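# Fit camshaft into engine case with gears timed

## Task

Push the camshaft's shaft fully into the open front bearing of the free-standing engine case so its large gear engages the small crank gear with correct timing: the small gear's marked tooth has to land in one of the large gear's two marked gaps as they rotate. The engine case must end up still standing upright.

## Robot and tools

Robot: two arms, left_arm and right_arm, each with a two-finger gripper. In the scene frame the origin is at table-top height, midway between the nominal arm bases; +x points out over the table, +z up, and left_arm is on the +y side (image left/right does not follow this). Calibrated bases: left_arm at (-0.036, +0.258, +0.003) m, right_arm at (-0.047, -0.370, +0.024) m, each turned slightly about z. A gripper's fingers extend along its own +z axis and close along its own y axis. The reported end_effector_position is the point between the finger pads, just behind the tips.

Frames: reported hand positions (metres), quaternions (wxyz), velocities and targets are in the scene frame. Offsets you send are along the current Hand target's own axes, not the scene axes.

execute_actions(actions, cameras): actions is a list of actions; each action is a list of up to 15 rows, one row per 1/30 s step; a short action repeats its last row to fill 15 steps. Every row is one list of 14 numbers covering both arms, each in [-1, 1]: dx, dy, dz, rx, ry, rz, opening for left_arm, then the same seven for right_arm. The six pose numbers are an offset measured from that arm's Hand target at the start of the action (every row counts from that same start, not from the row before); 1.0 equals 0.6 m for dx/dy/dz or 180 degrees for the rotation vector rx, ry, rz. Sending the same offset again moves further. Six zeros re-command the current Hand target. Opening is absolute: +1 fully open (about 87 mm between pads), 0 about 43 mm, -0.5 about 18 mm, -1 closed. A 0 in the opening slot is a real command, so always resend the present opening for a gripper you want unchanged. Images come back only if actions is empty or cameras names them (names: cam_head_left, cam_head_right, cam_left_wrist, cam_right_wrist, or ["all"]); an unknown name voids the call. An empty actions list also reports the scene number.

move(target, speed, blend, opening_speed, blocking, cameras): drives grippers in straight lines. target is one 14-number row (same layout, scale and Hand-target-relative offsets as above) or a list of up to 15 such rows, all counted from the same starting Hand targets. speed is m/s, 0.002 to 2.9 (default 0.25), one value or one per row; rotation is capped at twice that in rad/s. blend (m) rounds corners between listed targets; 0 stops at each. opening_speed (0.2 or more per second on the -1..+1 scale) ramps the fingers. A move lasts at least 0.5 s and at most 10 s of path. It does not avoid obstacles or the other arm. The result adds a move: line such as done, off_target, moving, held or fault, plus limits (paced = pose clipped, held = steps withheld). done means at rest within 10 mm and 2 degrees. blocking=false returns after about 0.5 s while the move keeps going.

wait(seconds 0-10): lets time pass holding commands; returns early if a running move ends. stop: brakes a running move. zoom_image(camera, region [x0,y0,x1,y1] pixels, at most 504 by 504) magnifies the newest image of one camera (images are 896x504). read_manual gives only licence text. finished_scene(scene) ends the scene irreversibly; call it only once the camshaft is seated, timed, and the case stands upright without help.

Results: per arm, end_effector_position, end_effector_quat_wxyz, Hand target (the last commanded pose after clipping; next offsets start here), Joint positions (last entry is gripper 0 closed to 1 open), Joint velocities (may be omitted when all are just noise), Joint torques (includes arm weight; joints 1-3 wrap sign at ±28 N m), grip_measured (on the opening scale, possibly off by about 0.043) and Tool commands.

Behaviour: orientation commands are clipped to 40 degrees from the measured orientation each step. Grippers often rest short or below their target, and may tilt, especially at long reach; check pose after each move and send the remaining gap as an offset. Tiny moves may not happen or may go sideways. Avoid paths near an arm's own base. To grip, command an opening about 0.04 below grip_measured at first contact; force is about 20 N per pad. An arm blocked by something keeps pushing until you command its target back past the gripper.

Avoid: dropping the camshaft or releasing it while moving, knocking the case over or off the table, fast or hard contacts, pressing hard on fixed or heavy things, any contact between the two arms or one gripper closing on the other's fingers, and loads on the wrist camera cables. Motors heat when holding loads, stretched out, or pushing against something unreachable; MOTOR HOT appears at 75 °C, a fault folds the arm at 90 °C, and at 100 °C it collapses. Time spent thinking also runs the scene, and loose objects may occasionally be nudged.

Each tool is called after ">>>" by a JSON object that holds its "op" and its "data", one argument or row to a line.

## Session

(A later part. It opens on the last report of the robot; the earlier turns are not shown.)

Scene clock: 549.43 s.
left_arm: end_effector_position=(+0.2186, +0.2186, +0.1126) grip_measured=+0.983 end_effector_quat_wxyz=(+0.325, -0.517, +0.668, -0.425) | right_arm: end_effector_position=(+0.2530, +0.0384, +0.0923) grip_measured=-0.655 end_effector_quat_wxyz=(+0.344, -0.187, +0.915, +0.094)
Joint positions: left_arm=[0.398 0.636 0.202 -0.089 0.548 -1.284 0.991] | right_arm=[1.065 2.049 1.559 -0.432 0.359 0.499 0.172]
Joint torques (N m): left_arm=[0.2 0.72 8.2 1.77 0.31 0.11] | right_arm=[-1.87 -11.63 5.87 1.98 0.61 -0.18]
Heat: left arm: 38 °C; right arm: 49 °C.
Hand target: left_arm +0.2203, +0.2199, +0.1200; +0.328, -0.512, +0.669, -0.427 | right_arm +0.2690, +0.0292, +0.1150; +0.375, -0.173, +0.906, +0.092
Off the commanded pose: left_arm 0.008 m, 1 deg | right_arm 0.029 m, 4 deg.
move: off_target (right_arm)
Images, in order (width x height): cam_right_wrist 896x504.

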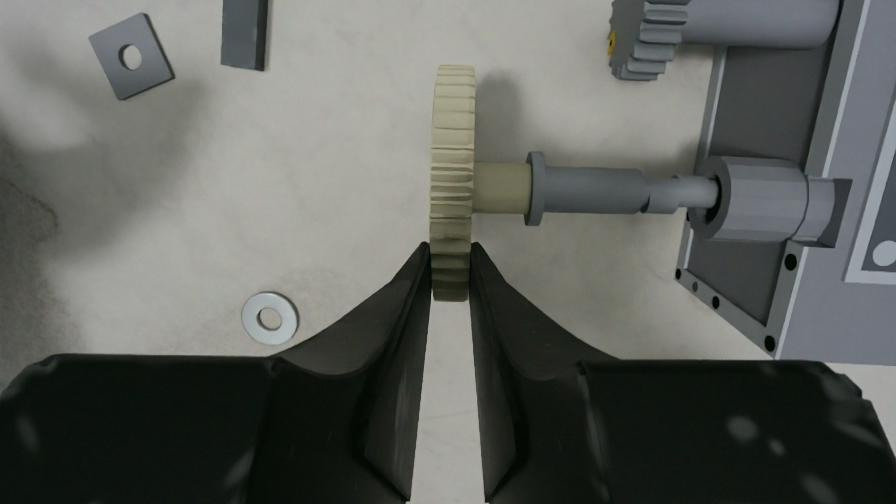

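>>> {"op": "move", "data": {
  "target": [0,0,0,0,0,0,1,0.002,0.055,0,0,0,0,-0.72],
  "speed": 0.1,
  "cameras": ["cam_right_wrist","cam_left_wrist"]
}}

>>> {"op": "zoom_image", "data": {
  "camera": "cam_right_wrist",
  "region": [660, 100, 860, 260]
}}

>>> {"op": "zoom_image", "data": {
  "camera": "cam_left_wrist",
  "region": [340, 210, 580, 400]
}}

Scene clock: 559.50 s.
left_arm: end_effector_position=(+0.2186, +0.2186, +0.1126) grip_measured=+0.983 end_effector_quat_wxyz=(+0.325, -0.517, +0.668, -0.425) | right_arm: end_effector_position=(+0.2468, +0.0451, +0.0948) grip_measured=-0.655 end_effector_quat_wxyz=(+0.348, -0.188, +0.915, +0.075)
Joint positions: left_arm=[0.398 0.636 0.202 -0.089 0.548 -1.284 0.991] | right_arm=[1.098 2.077 1.618 -0.491 0.41 0.518 0.172]
Joint torques (N m): left_arm=[0.21 0.75 8.2 1.77 0.31 0.11] | right_arm=[0.35 -8.72 11 1.93 0.54 0.19]
Heat: left arm: 38 °C; right arm: 49 °C.
Hand target: left_arm +0.2203, +0.2199, +0.1200; +0.328, -0.512, +0.669, -0.427 | right_arm +0.2555, +0.0595, +0.1156; +0.375, -0.173, +0.906, +0.093
Off the commanded pose: left_arm 0.008 m, 1 deg | right_arm 0.027 m, 4 deg.
move: off_target (right_arm)
Images, in order (width x height): cam_left_wrist 896x504, cam_right_wrist 896x504.

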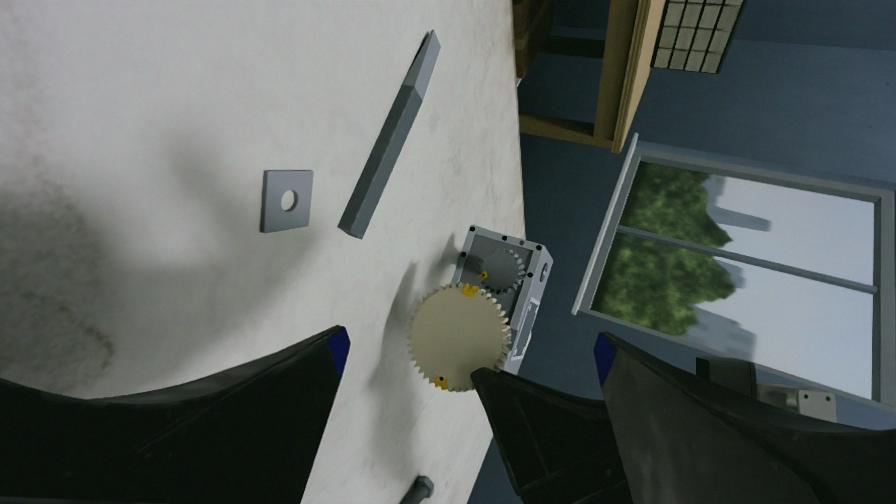

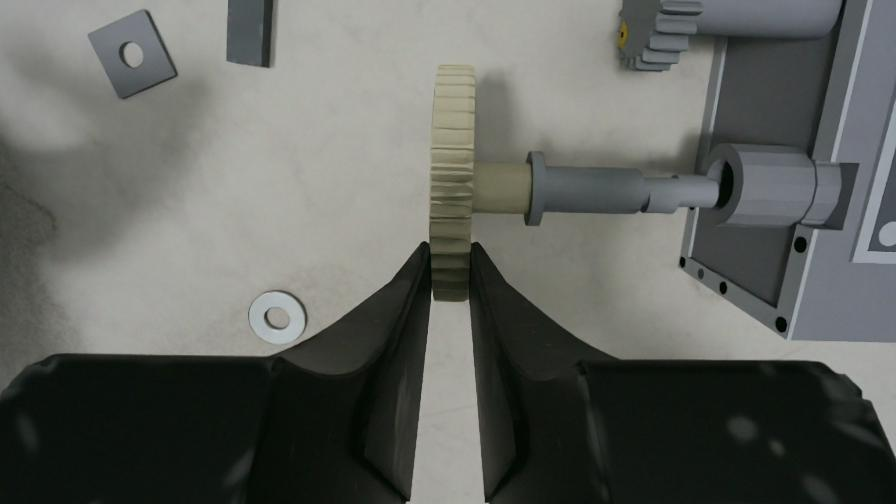

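Scaled by 2.520 from the camera's 896x504 image, which has a finer 1280x720 frame.

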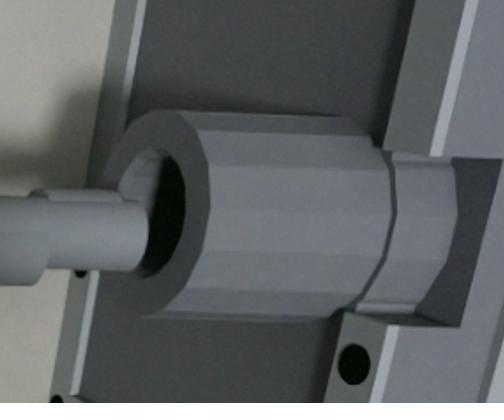

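Scaled by 2.100 from the camera's 896x504 image, which has a finer 1280x720 frame.

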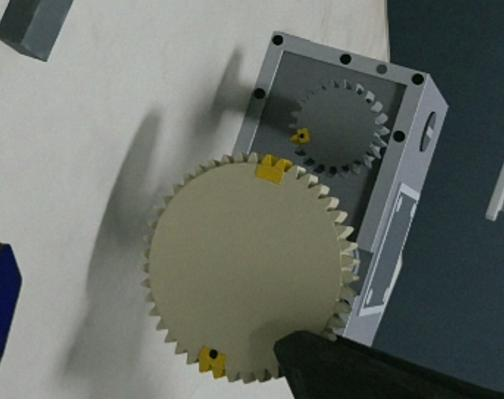

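>>> {"op": "move", "data": {
  "target": [0,0,0,0,0,0,1,-0.0032,-0.036,-0.0067,0,0,0,-0.72],
  "speed": 0.05,
  "cameras": ["cam_right_wrist"]
}}

>>> {"op": "zoom_image", "data": {
  "camera": "cam_right_wrist",
  "region": [620, 100, 820, 260]
}}

Scene clock: 567.97 s.
left_arm: end_effector_position=(+0.2186, +0.2186, +0.1126) grip_measured=+0.983 end_effector_quat_wxyz=(+0.325, -0.517, +0.668, -0.425) | right_arm: end_effector_position=(+0.2548, +0.0340, +0.0928) grip_measured=-0.655 end_effector_quat_wxyz=(+0.347, -0.182, +0.917, +0.069)
Joint positions: left_arm=[0.398 0.636 0.202 -0.089 0.548 -1.284 0.991] | right_arm=[1.072 2.066 1.594 -0.482 0.406 0.509 0.172]
Joint torques (N m): left_arm=[0.23 0.72 8.2 1.77 0.31 0.11] | right_arm=[-0.47 -12 6.16 2.14 0.35 -0.08]
Heat: left arm: 38 °C; right arm: 47 °C.
Hand target: left_arm +0.2203, +0.2199, +0.1200; +0.328, -0.512, +0.669, -0.427 | right_arm +0.2625, +0.0388, +0.1189; +0.375, -0.173, +0.906, +0.092
Off the commanded pose: left_arm 0.008 m, 1 deg | right_arm 0.028 m, 4 deg.
move: off_target (right_arm)
Images, in order (width x height): cam_right_wrist 896x504.

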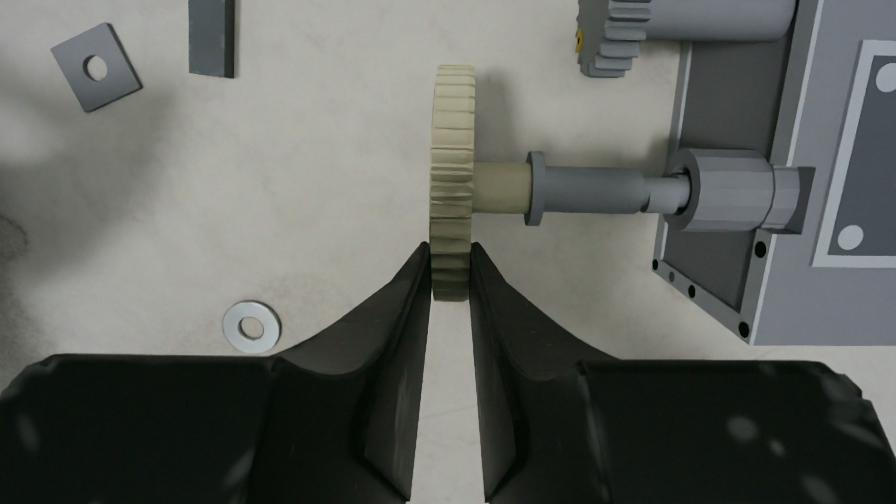

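Scaled by 2.520 from the camera's 896x504 image, which has a finer 1280x720 frame.

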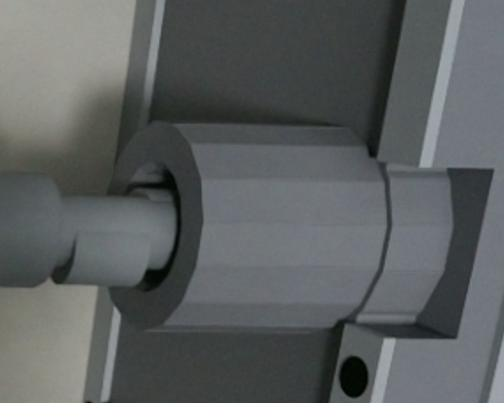

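>>> {"op": "move", "data": {
  "target": [0,0,0,0,0,0,1,-0.0013,-0.012,-0.0017,0,0,0,-0.72],
  "speed": 0.05,
  "cameras": ["cam_right_wrist","cam_left_wrist"]
}}

>>> {"op": "zoom_image", "data": {
  "camera": "cam_right_wrist",
  "region": [600, 100, 800, 260]
}}

>>> {"op": "zoom_image", "data": {
  "camera": "cam_left_wrist",
  "region": [340, 210, 580, 400]
}}

Scene clock: 577.07 s.
left_arm: end_effector_position=(+0.2186, +0.2186, +0.1126) grip_measured=+0.983 end_effector_quat_wxyz=(+0.325, -0.517, +0.668, -0.425) | right_arm: end_effector_position=(+0.2554, +0.0298, +0.0944) grip_measured=-0.655 end_effector_quat_wxyz=(+0.347, -0.183, +0.917, +0.073)
Joint positions: left_arm=[0.398 0.636 0.202 -0.089 0.548 -1.284 0.991] | right_arm=[1.064 2.047 1.572 -0.471 0.394 0.499 0.172]
Joint torques (N m): left_arm=[0.18 0.7 8.18 1.76 0.32 0.11] | right_arm=[-0.92 -11.89 6.16 2.13 0.37 -0.06]
Heat: left arm: 38 °C; right arm: 49 °C.
Hand target: left_arm +0.2203, +0.2199, +0.1200; +0.328, -0.512, +0.669, -0.427 | right_arm +0.2651, +0.0319, +0.1198; +0.375, -0.173, +0.906, +0.092
Off the commanded pose: left_arm 0.008 m, 1 deg | right_arm 0.027 m, 4 deg.
move: off_target (right_arm)
Images, in order (width x height): cam_left_wrist 896x504, cam_right_wrist 896x504.

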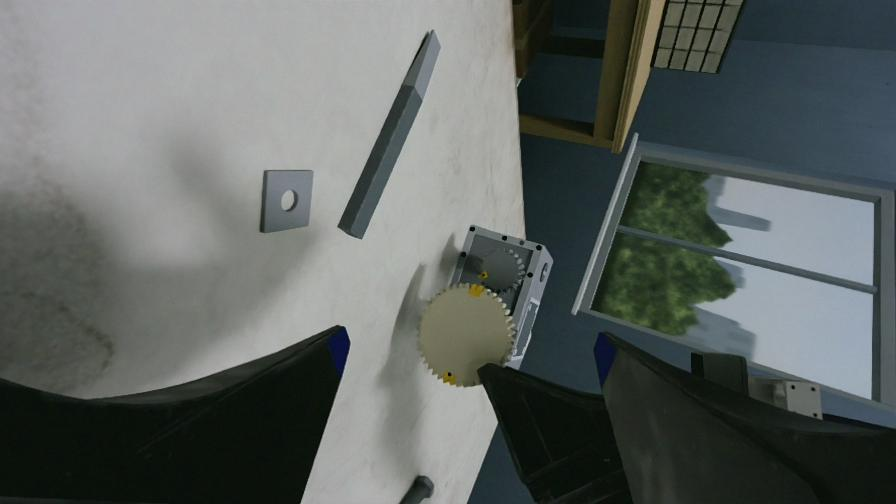

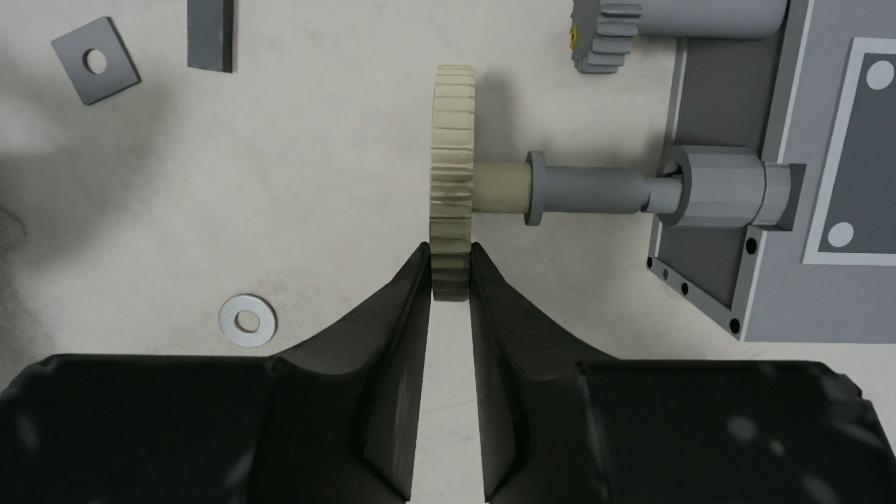

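Scaled by 2.520 from the camera's 896x504 image, which has a finer 1280x720 frame.

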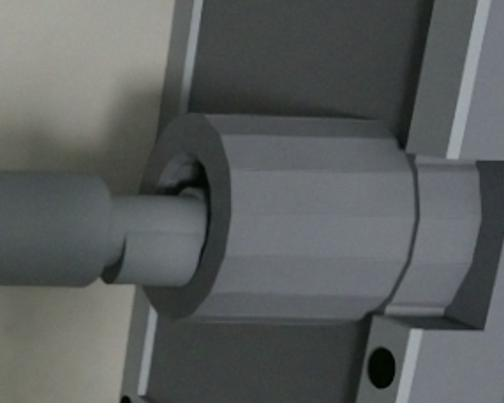

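Scaled by 2.100 from the camera's 896x504 image, which has a finer 1280x720 frame.

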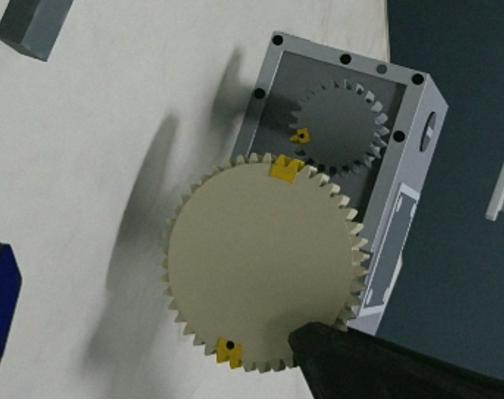

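>>> {"op": "move", "data": {
  "target": [0,0,0,0,0,0,1,-0.0037,-0.0067,0.0033,0,0,0,-0.72],
  "speed": 0.05,
  "cameras": ["cam_right_wrist"]
}}

>>> {"op": "zoom_image", "data": {
  "camera": "cam_right_wrist",
  "region": [600, 100, 800, 260]
}}

Scene clock: 585.17 s.
left_arm: end_effector_position=(+0.2186, +0.2186, +0.1126) grip_measured=+0.983 end_effector_quat_wxyz=(+0.325, -0.517, +0.668, -0.425) | right_arm: end_effector_position=(+0.2605, +0.0273, +0.0947) grip_measured=-0.655 end_effector_quat_wxyz=(+0.347, -0.182, +0.917, +0.073)
Joint positions: left_arm=[0.398 0.636 0.202 -0.089 0.548 -1.284 0.991] | right_arm=[1.05 2.047 1.572 -0.465 0.386 0.49 0.172]
Joint torques (N m): left_arm=[0.21 0.72 8.21 1.77 0.31 0.11] | right_arm=[-0.69 -11.92 6.09 2.14 0.38 -0.09]
Heat: left arm: 38 °C; right arm: 47 °C.
Hand target: left_arm +0.2203, +0.2199, +0.1200; +0.328, -0.512, +0.669, -0.427 | right_arm +0.2693, +0.0295, +0.1199; +0.375, -0.173, +0.906, +0.092
Off the commanded pose: left_arm 0.008 m, 1 deg | right_arm 0.027 m, 4 deg.
move: off_target (right_arm)
Images, in order (width x height): cam_right_wrist 896x504.

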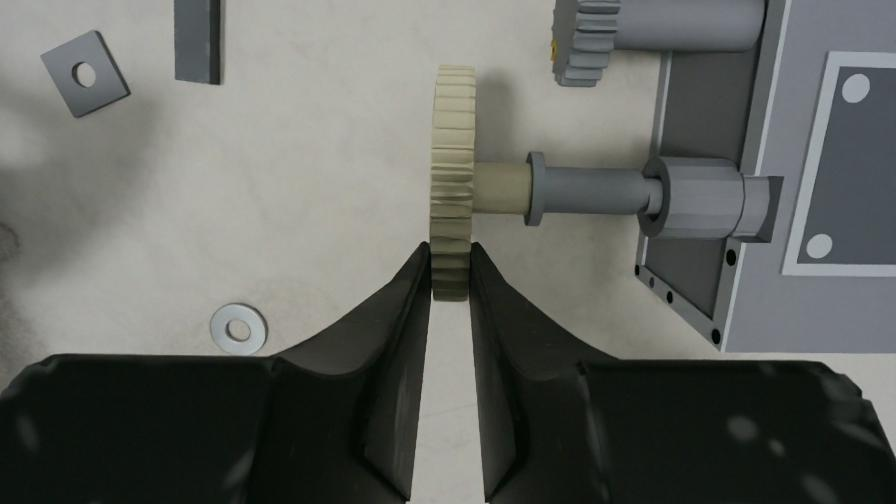

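Scaled by 2.520 from the camera's 896x504 image, which has a finer 1280x720 frame.

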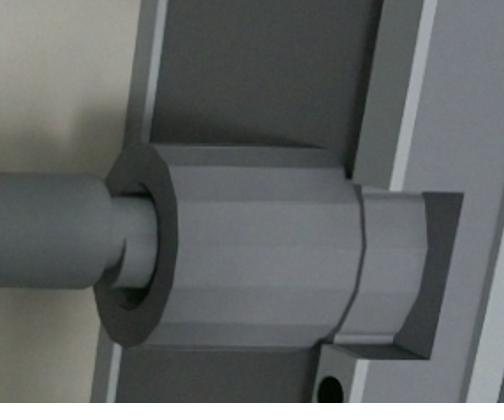

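>>> {"op": "move", "data": {
  "target": [0,0,0,0,0,0,1,0.0022,-0.0067,-0.0026,0,0,0,-0.72],
  "speed": 0.05,
  "cameras": ["cam_right_wrist","cam_left_wrist"]
}}

>>> {"op": "zoom_image", "data": {
  "camera": "cam_right_wrist",
  "region": [600, 100, 800, 260]
}}

>>> {"op": "zoom_image", "data": {
  "camera": "cam_left_wrist",
  "region": [340, 210, 580, 400]
}}

Scene clock: 597.00 s.
left_arm: end_effector_position=(+0.2186, +0.2186, +0.1126) grip_measured=+0.983 end_effector_quat_wxyz=(+0.325, -0.517, +0.668, -0.425) | right_arm: end_effector_position=(+0.2598, +0.0227, +0.0940) grip_measured=-0.655 end_effector_quat_wxyz=(+0.347, -0.183, +0.917, +0.072)
Joint positions: left_arm=[0.398 0.636 0.202 -0.089 0.548 -1.284 0.991] | right_arm=[1.046 2.033 1.548 -0.456 0.384 0.484 0.172]
Joint torques (N m): left_arm=[0.18 0.7 8.18 1.77 0.31 0.11] | right_arm=[-0.81 -11.84 6.24 2.14 0.36 -0.08]
Heat: left arm: 39 °C; right arm: 47 °C.
Hand target: left_arm +0.2203, +0.2199, +0.1200; +0.328, -0.512, +0.669, -0.427 | right_arm +0.2690, +0.0249, +0.1199; +0.375, -0.173, +0.906, +0.092
Off the commanded pose: left_arm 0.008 m, 1 deg | right_arm 0.028 m, 4 deg.
move: off_target (right_arm)
Images, in order (width x height): cam_left_wrist 896x504, cam_right_wrist 896x504.

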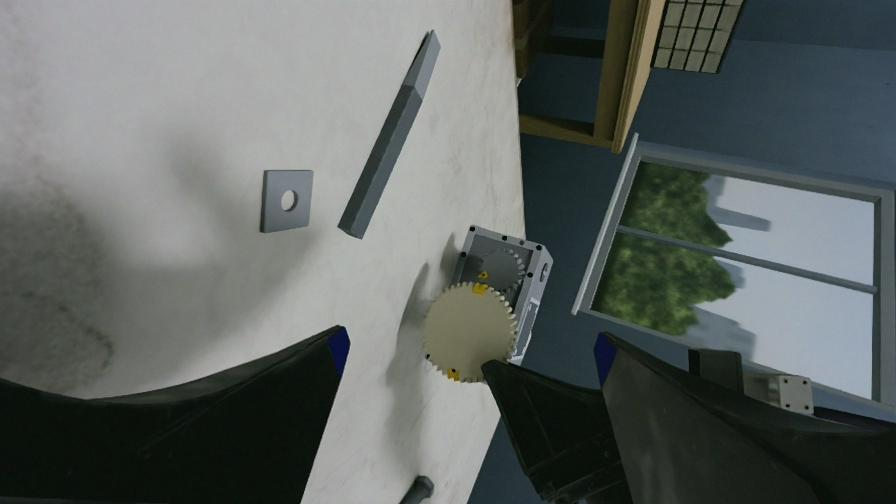

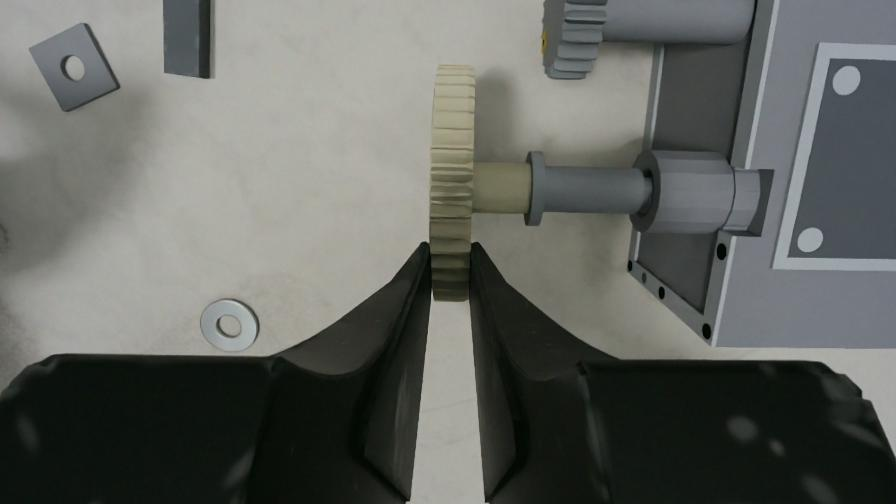

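Scaled by 2.520 from the camera's 896x504 image, which has a finer 1280x720 frame.

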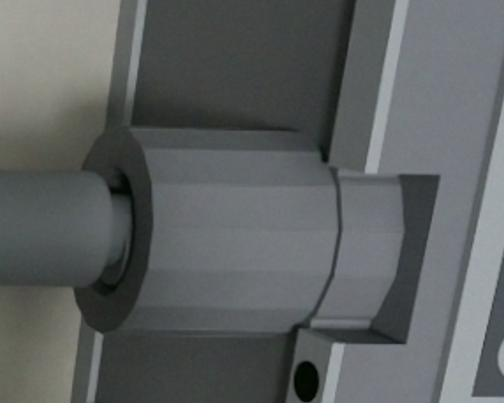

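Scaled by 2.100 from the camera's 896x504 image, which has a finer 1280x720 frame.

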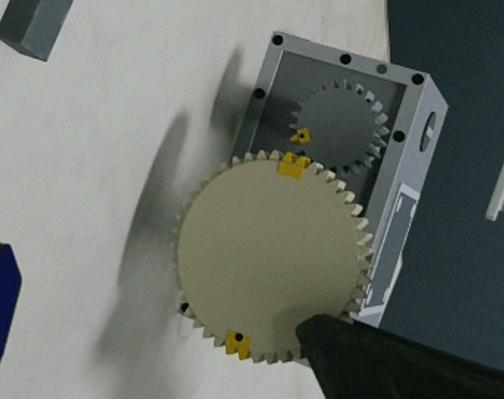

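>>> {"op": "move", "data": {
  "target": [0,0,0,0,0,0,1,0,-0.0083,0,0,0,0,-0.72],
  "speed": 0.05,
  "cameras": ["cam_right_wrist"]
}}

>>> {"op": "zoom_image", "data": {
  "camera": "cam_right_wrist",
  "region": [600, 100, 800, 260]
}}

Scene clock: 603.90 s.
left_arm: end_effector_position=(+0.2186, +0.2186, +0.1126) grip_measured=+0.983 end_effector_quat_wxyz=(+0.325, -0.517, +0.668, -0.425) | right_arm: end_effector_position=(+0.2616, +0.0182, +0.0939) grip_measured=-0.655 end_effector_quat_wxyz=(+0.346, -0.183, +0.917, +0.073)
Joint positions: left_arm=[0.398 0.636 0.202 -0.089 0.548 -1.284 0.991] | right_arm=[1.036 2.022 1.531 -0.448 0.376 0.476 0.172]
Joint torques (N m): left_arm=[0.21 0.72 8.2 1.77 0.3 0.11] | right_arm=[-0.83 -11.77 6.16 2.14 0.36 -0.07]
Heat: left arm: 39 °C; right arm: 48 °C.
Hand target: left_arm +0.2203, +0.2199, +0.1200; +0.328, -0.512, +0.669, -0.427 | right_arm +0.2710, +0.0203, +0.1197; +0.375, -0.173, +0.906, +0.092
Off the commanded pose: left_arm 0.008 m, 1 deg | right_arm 0.028 m, 4 deg.
move: off_target (right_arm)
Images, in order (width x height): cam_right_wrist 896x504.

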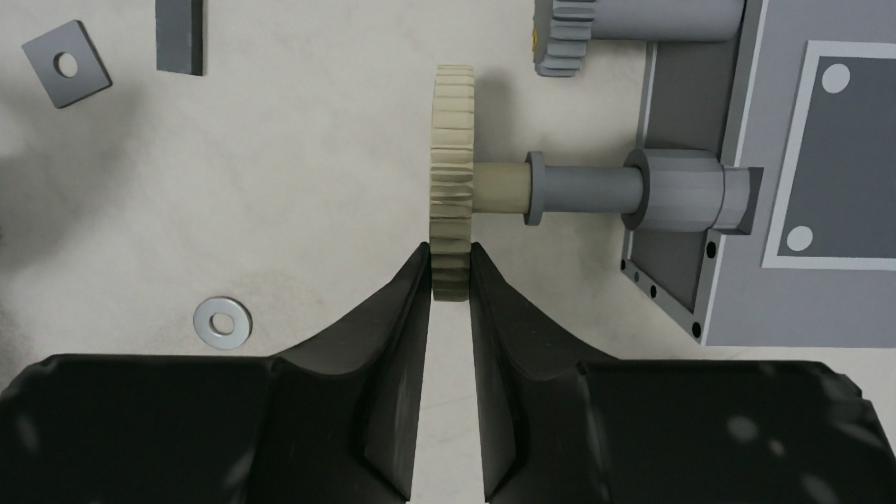

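Scaled by 2.520 from the camera's 896x504 image, which has a finer 1280x720 frame.

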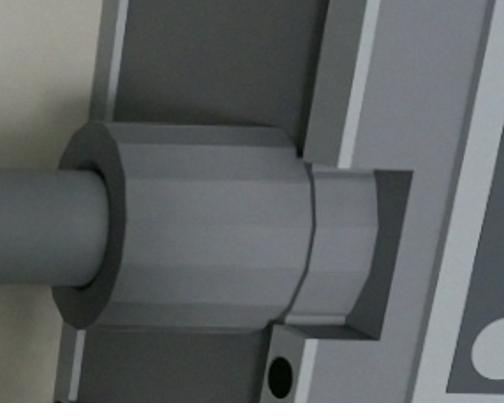

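>>> {"op": "move", "data": {
  "target": [0,0,0,0,0,0,1,0,-0.0167,0,0,0,0,-0.72],
  "speed": 0.05,
  "cameras": ["cam_right_wrist","cam_left_wrist"]
}}

>>> {"op": "zoom_image", "data": {
  "camera": "cam_left_wrist",
  "region": [340, 210, 580, 400]
}}

Scene clock: 609.27 s.
left_arm: end_effector_position=(+0.2186, +0.2186, +0.1126) grip_measured=+0.983 end_effector_quat_wxyz=(+0.325, -0.517, +0.668, -0.425) | right_arm: end_effector_position=(+0.2648, +0.0106, +0.0942) grip_measured=-0.655 end_effector_quat_wxyz=(+0.345, -0.181, +0.918, +0.077)
Joint positions: left_arm=[0.398 0.636 0.202 -0.089 0.548 -1.284 0.991] | right_arm=[1.017 2 1.499 -0.428 0.358 0.464 0.172]
Joint torques (N m): left_arm=[0.2 0.72 8.18 1.76 0.31 0.11] | right_arm=[-0.95 -11.69 6.13 2.12 0.42 -0.1]
Heat: left arm: 39 °C; right arm: 49 °C.
Hand target: left_arm +0.2203, +0.2199, +0.1200; +0.328, -0.512, +0.669, -0.427 | right_arm +0.2747, +0.0111, +0.1193; +0.375, -0.173, +0.906, +0.092
Off the commanded pose: left_arm 0.008 m, 1 deg | right_arm 0.027 m, 4 deg.
move: off_target (right_arm)
Images, in order (width x height): cam_left_wrist 896x504, cam_right_wrist 896x504.

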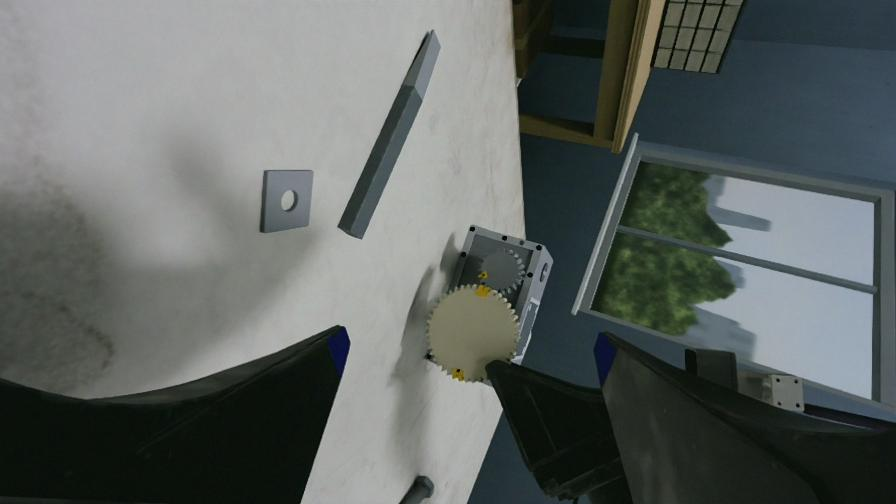

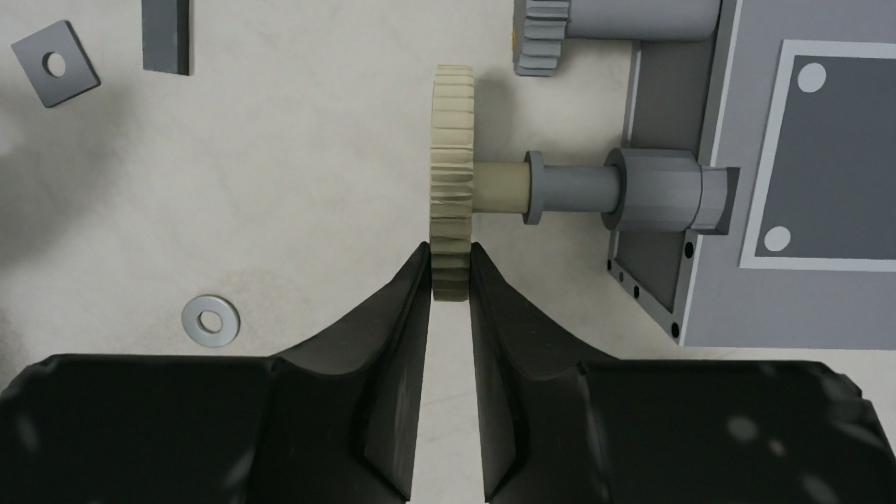

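Scaled by 2.100 from the camera's 896x504 image, which has a finer 1280x720 frame.

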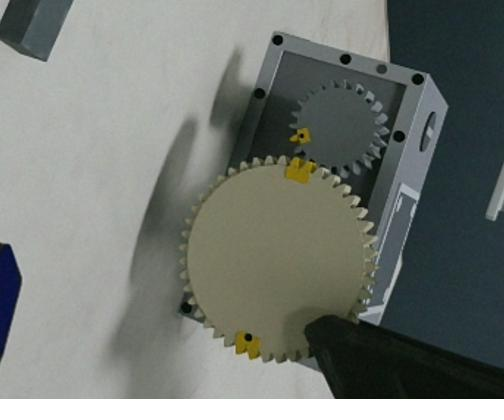

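>>> {"op": "move", "data": {
  "target": [0,0,0,0,0,0,1,0,-0.011,0,0,0,0,-0.72],
  "speed": 0.05,
  "cameras": ["cam_right_wrist","cam_left_wrist"]
}}

>>> {"op": "zoom_image", "data": {
  "camera": "cam_left_wrist",
  "region": [380, 210, 560, 400]
}}

Scene clock: 613.90 s.
left_arm: end_effector_position=(+0.2186, +0.2186, +0.1126) grip_measured=+0.983 end_effector_quat_wxyz=(+0.325, -0.517, +0.668, -0.425) | right_arm: end_effector_position=(+0.2648, +0.0099, +0.0948) grip_measured=-0.655 end_effector_quat_wxyz=(+0.345, -0.182, +0.917, +0.086)
Joint positions: left_arm=[0.398 0.636 0.202 -0.089 0.548 -1.284 0.991] | right_arm=[1.01 1.987 1.479 -0.408 0.341 0.459 0.172]
Joint torques (N m): left_arm=[0.2 0.7 8.18 1.77 0.3 0.11] | right_arm=[-1.43 -11.45 6.11 2.04 0.52 -0.16]
Heat: left arm: 39 °C; right arm: 49 °C.
Hand target: left_arm +0.2203, +0.2199, +0.1200; +0.328, -0.512, +0.669, -0.427 | right_arm +0.2772, +0.0050, +0.1191; +0.375, -0.173, +0.906, +0.092
Off the commanded pose: left_arm 0.008 m, 1 deg | right_arm 0.028 m, 4 deg.
move: off_target (right_arm)
Images, in order (width x height): cam_left_wrist 896x504, cam_right_wrist 896x504.

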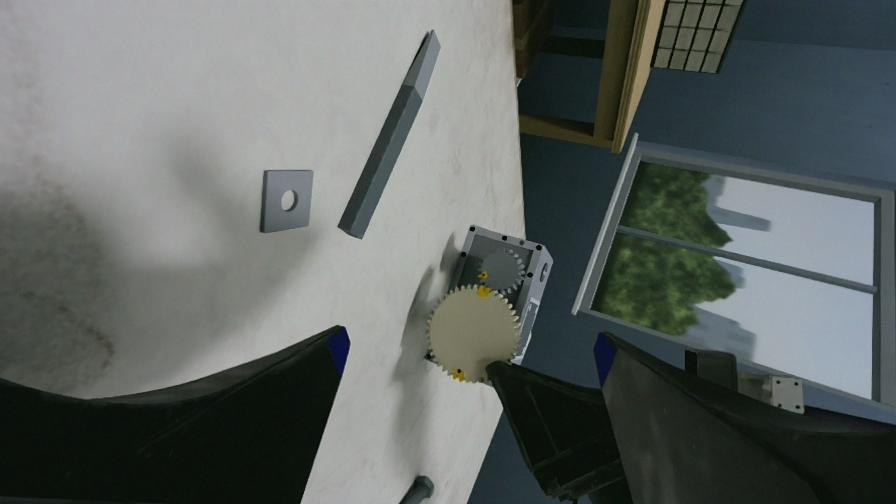

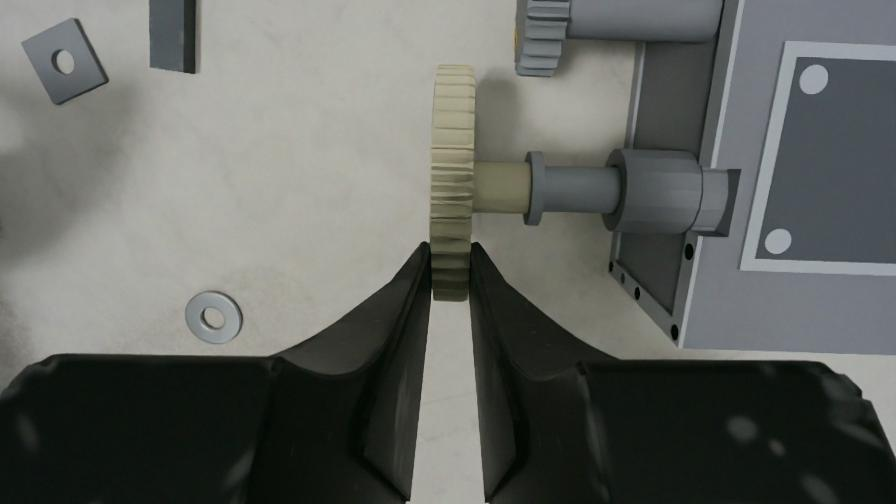

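Scaled by 2.653 from the camera's 896x504 image, which has a finer 1280x720 frame.

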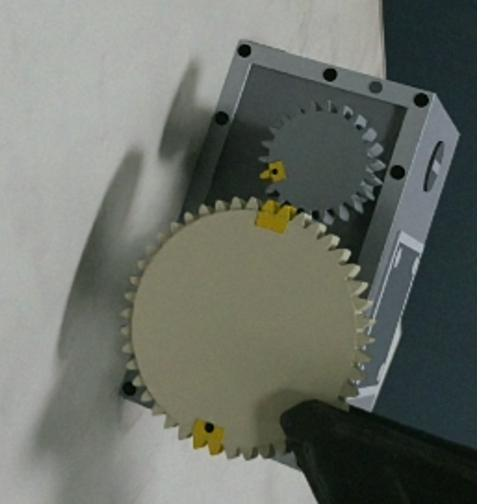

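>>> {"op": "move", "data": {
  "target": [
    [0,0,0,0,0,0,1,0,0.014,0,0,0,0,-0.72],
    [0,0,0,0,0,0,1,0,0.014,0,0,0,0,-0.3]
  ],
  "speed": 0.05,
  "opening_speed": 0.4,
  "cameras": ["cam_right_wrist","cam_left_wrist"]
}}

>>> {"op": "zoom_image", "data": {
  "camera": "cam_left_wrist",
  "region": [380, 210, 560, 400]
}}

Scene clock: 626.33 s.
left_arm: end_effector_position=(+0.2186, +0.2186, +0.1126) grip_measured=+0.983 end_effector_quat_wxyz=(+0.325, -0.517, +0.668, -0.425) | right_arm: end_effector_position=(+0.2677, +0.0074, +0.0957) grip_measured=-0.300 end_effector_quat_wxyz=(+0.351, -0.178, +0.916, +0.078)
Joint positions: left_arm=[0.398 0.636 0.202 -0.089 0.548 -1.284 0.991] | right_arm=[1.01 1.987 1.479 -0.407 0.363 0.459 0.35]
Joint torques (N m): left_arm=[0.2 0.76 8.2 1.77 0.31 0.11] | right_arm=[-0.13 -10.37 8.38 1.91 0.36 -0.02]
Heat: left arm: 39 °C; right arm: 50 °C.
Hand target: left_arm +0.2203, +0.2199, +0.1200; +0.328, -0.512, +0.669, -0.427 | right_arm +0.2740, +0.0127, +0.1194; +0.375, -0.173, +0.906, +0.092
Off the commanded pose: left_arm 0.008 m, 1 deg | right_arm 0.025 m, 3 deg.
move: off_target (right_arm); target 2's new opening was sent with right_arm's hand 0.026 m and 4 deg from that target
Images, in order (width x height): cam_left_wrist 896x504, cam_right_wrist 896x504.

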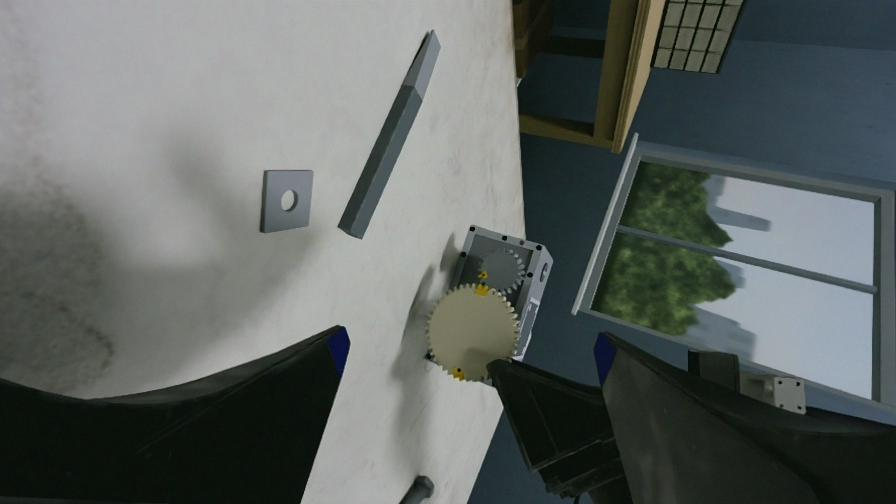

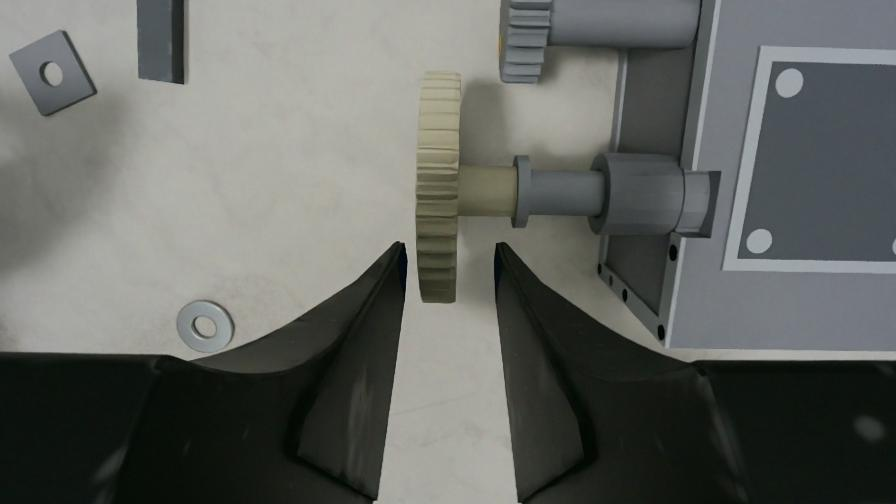

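Scaled by 2.653 from the camera's 896x504 image, which has a finer 1280x720 frame.

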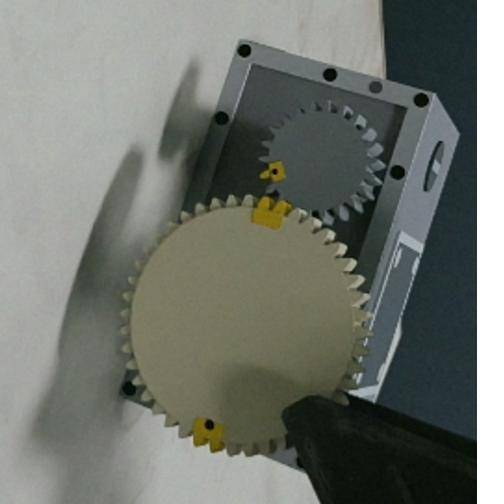

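>>> {"op": "move", "data": {
  "target": [
    [0,0,0,0,0,0,1,0,-0.005,-0.09,0,0,0,-0.2],
    [0,0,0,0,0,0,1,0.068,-0.008,-0.068,-0.002,-0.181,-0.0145,-0.2]
  ],
  "speed": 0.12,
  "blend": [0.015,0],
  "cameras": ["cam_right_wrist","cam_left_wrist"]
}}

>>> {"op": "zoom_image", "data": {
  "camera": "cam_left_wrist",
  "region": [380, 210, 560, 400]
}}

Scene clock: 666.57 s.
left_arm: end_effector_position=(+0.2186, +0.2186, +0.1126) grip_measured=+0.983 end_effector_quat_wxyz=(+0.325, -0.517, +0.668, -0.425) | right_arm: end_effector_position=(+0.2251, -0.0142, +0.1202) grip_measured=-0.200 end_effector_quat_wxyz=(+0.612, -0.160, +0.763, +0.130)
Joint positions: left_arm=[0.398 0.636 0.202 -0.089 0.548 -1.284 0.991] | right_arm=[1.21 1.744 0.723 0.727 0.73 0.202 0.4]
Joint torques (N m): left_arm=[0.18 0.7 8.18 1.77 0.31 0.12] | right_arm=[0.59 -5.08 4.77 2.44 0.28 -0.01]
Heat: left arm: 40 °C; right arm: 48 °C.
Hand target: left_arm +0.2203, +0.2199, +0.1200; +0.328, -0.512, +0.669, -0.427 | right_arm +0.2225, -0.0138, +0.1186; +0.615, -0.162, +0.760, +0.131
Off the commanded pose: left_arm 0.008 m, 1 deg | right_arm 0.003 m, 1 deg.
move: done
Images, in order (width x height): cam_left_wrist 896x504, cam_right_wrist 896x504.

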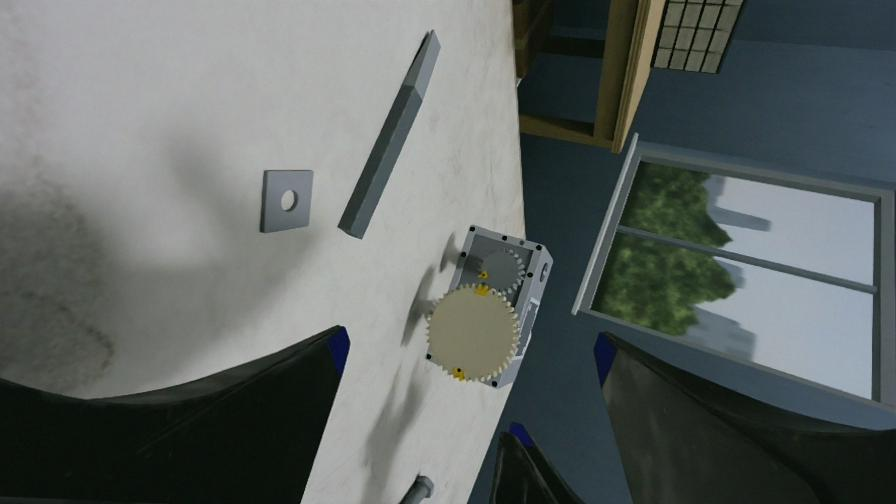

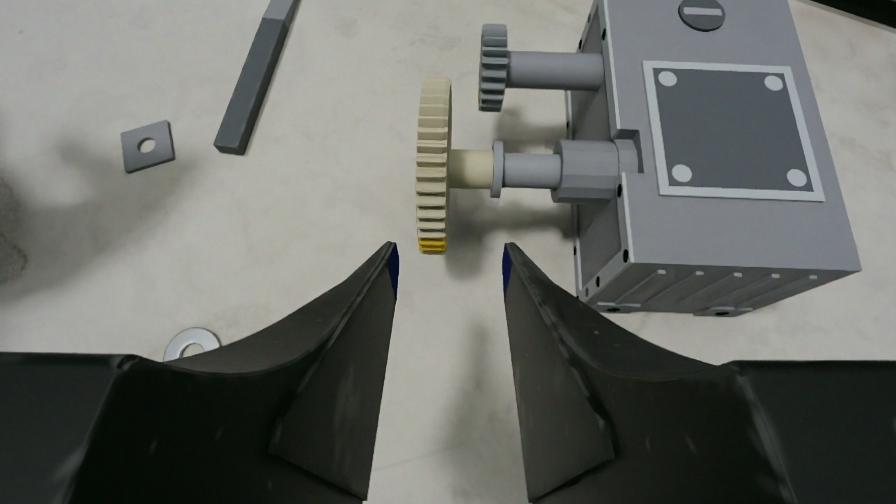

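Scaled by 2.653 from the camera's 896x504 image, which has a finer 1280x720 frame.

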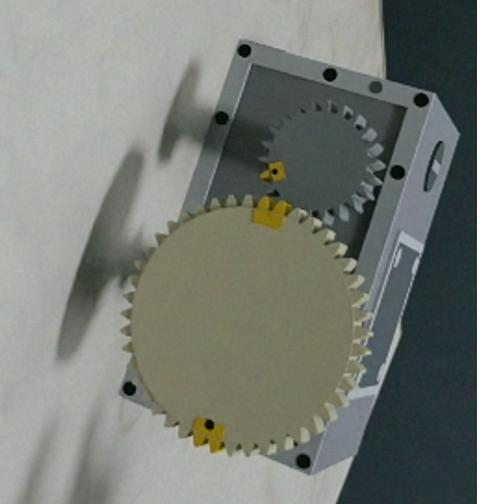

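>>> {"op": "move", "data": {
  "target": [0,0,0,0,0,0,1,0.047,0.012,0.034,0,0,0,-0.1],
  "speed": 0.12,
  "cameras": ["cam_right_wrist","cam_left_wrist"]
}}

Scene clock: 679.57 s.
left_arm: end_effector_position=(+0.2186, +0.2186, +0.1126) grip_measured=+0.983 end_effector_quat_wxyz=(+0.325, -0.517, +0.668, -0.425) | right_arm: end_effector_position=(+0.2282, -0.0073, +0.0787) grip_measured=-0.100 end_effector_quat_wxyz=(+0.607, -0.169, +0.767, +0.121)
Joint positions: left_arm=[0.398 0.636 0.202 -0.089 0.548 -1.284 0.991] | right_arm=[1.21 1.905 0.723 0.863 0.73 0.196 0.45]
Joint torques (N m): left_arm=[0.17 0.73 8.2 1.77 0.31 0.11] | right_arm=[-0.44 -5.79 6.48 2.43 0.17 -0.01]
Heat: left arm: 40 °C; right arm: 42 °C.
Hand target: left_arm +0.2203, +0.2199, +0.1200; +0.328, -0.512, +0.669, -0.427 | right_arm +0.2324, -0.0014, +0.0869; +0.615, -0.161, +0.760, +0.131
Off the commanded pose: left_arm 0.008 m, 1 deg | right_arm 0.011 m, 2 deg.
move: off_target (right_arm)
Images, in order (width x height): cam_left_wrist 896x504, cam_right_wrist 896x504.

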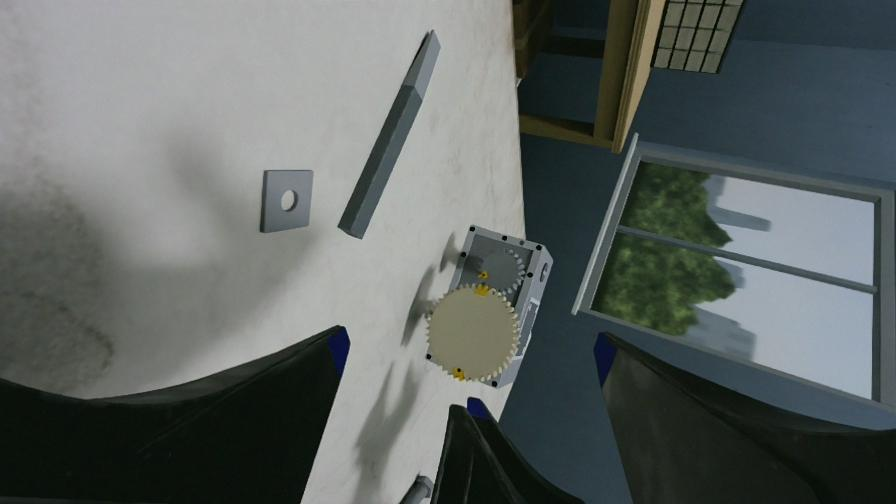

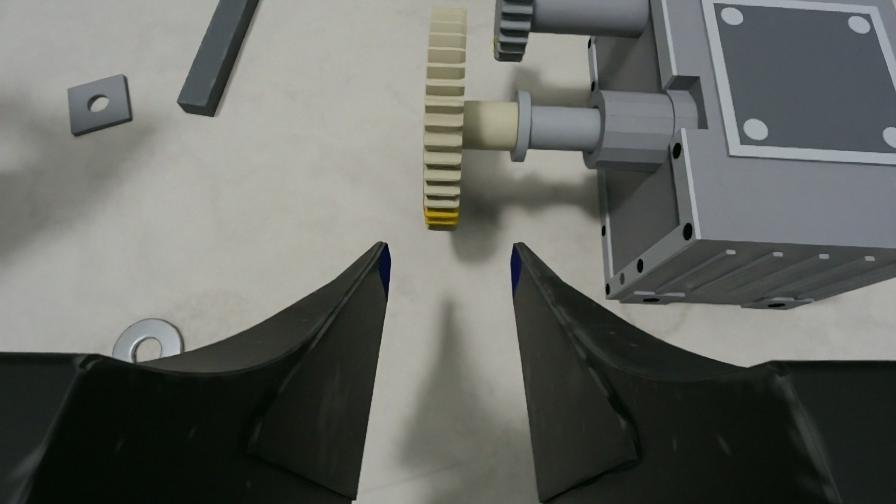

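>>> {"op": "move", "data": {
  "target": [0,0,0,0,0,0,1,-0.0153,0.004,0.0485,0,0,0,-0.1],
  "speed": 0.08,
  "cameras": ["cam_right_wrist","cam_left_wrist"]
}}

Scene clock: 692.93 s.
left_arm: end_effector_position=(+0.2186, +0.2186, +0.1126) grip_measured=+0.983 end_effector_quat_wxyz=(+0.325, -0.517, +0.668, -0.425) | right_arm: end_effector_position=(+0.2532, +0.0056, +0.0814) grip_measured=-0.100 end_effector_quat_wxyz=(+0.609, -0.165, +0.766, +0.123)
Joint positions: left_arm=[0.398 0.636 0.202 -0.089 0.548 -1.284 0.991] | right_arm=[1.16 1.961 0.816 0.848 0.685 0.177 0.45]
Joint torques (N m): left_arm=[0.17 0.73 8.18 1.77 0.31 0.12] | right_arm=[-0.73 -6.2 8.01 2.23 0.11 -0.02]
Heat: left arm: 40 °C; right arm: 39 °C.
Hand target: left_arm +0.2203, +0.2199, +0.1200; +0.328, -0.512, +0.669, -0.427 | right_arm +0.2592, +0.0131, +0.0900; +0.616, -0.161, +0.760, +0.132
Off the commanded pose: left_arm 0.008 m, 1 deg | right_arm 0.013 m, 1 deg.
move: off_target (right_arm)
Images, in order (width x height): cam_left_wrist 896x504, cam_right_wrist 896x504.

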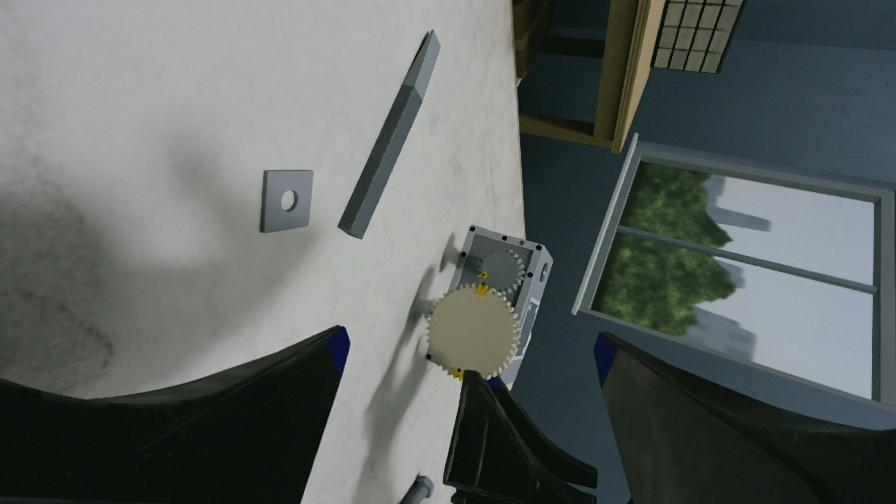

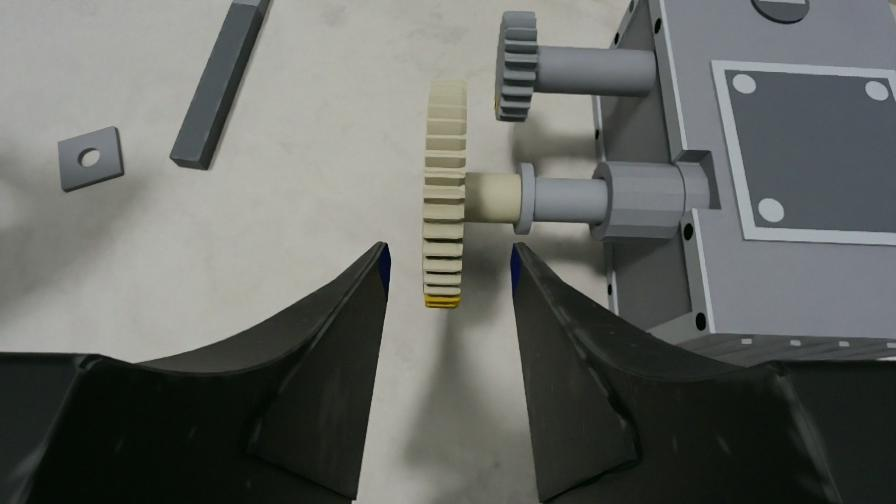

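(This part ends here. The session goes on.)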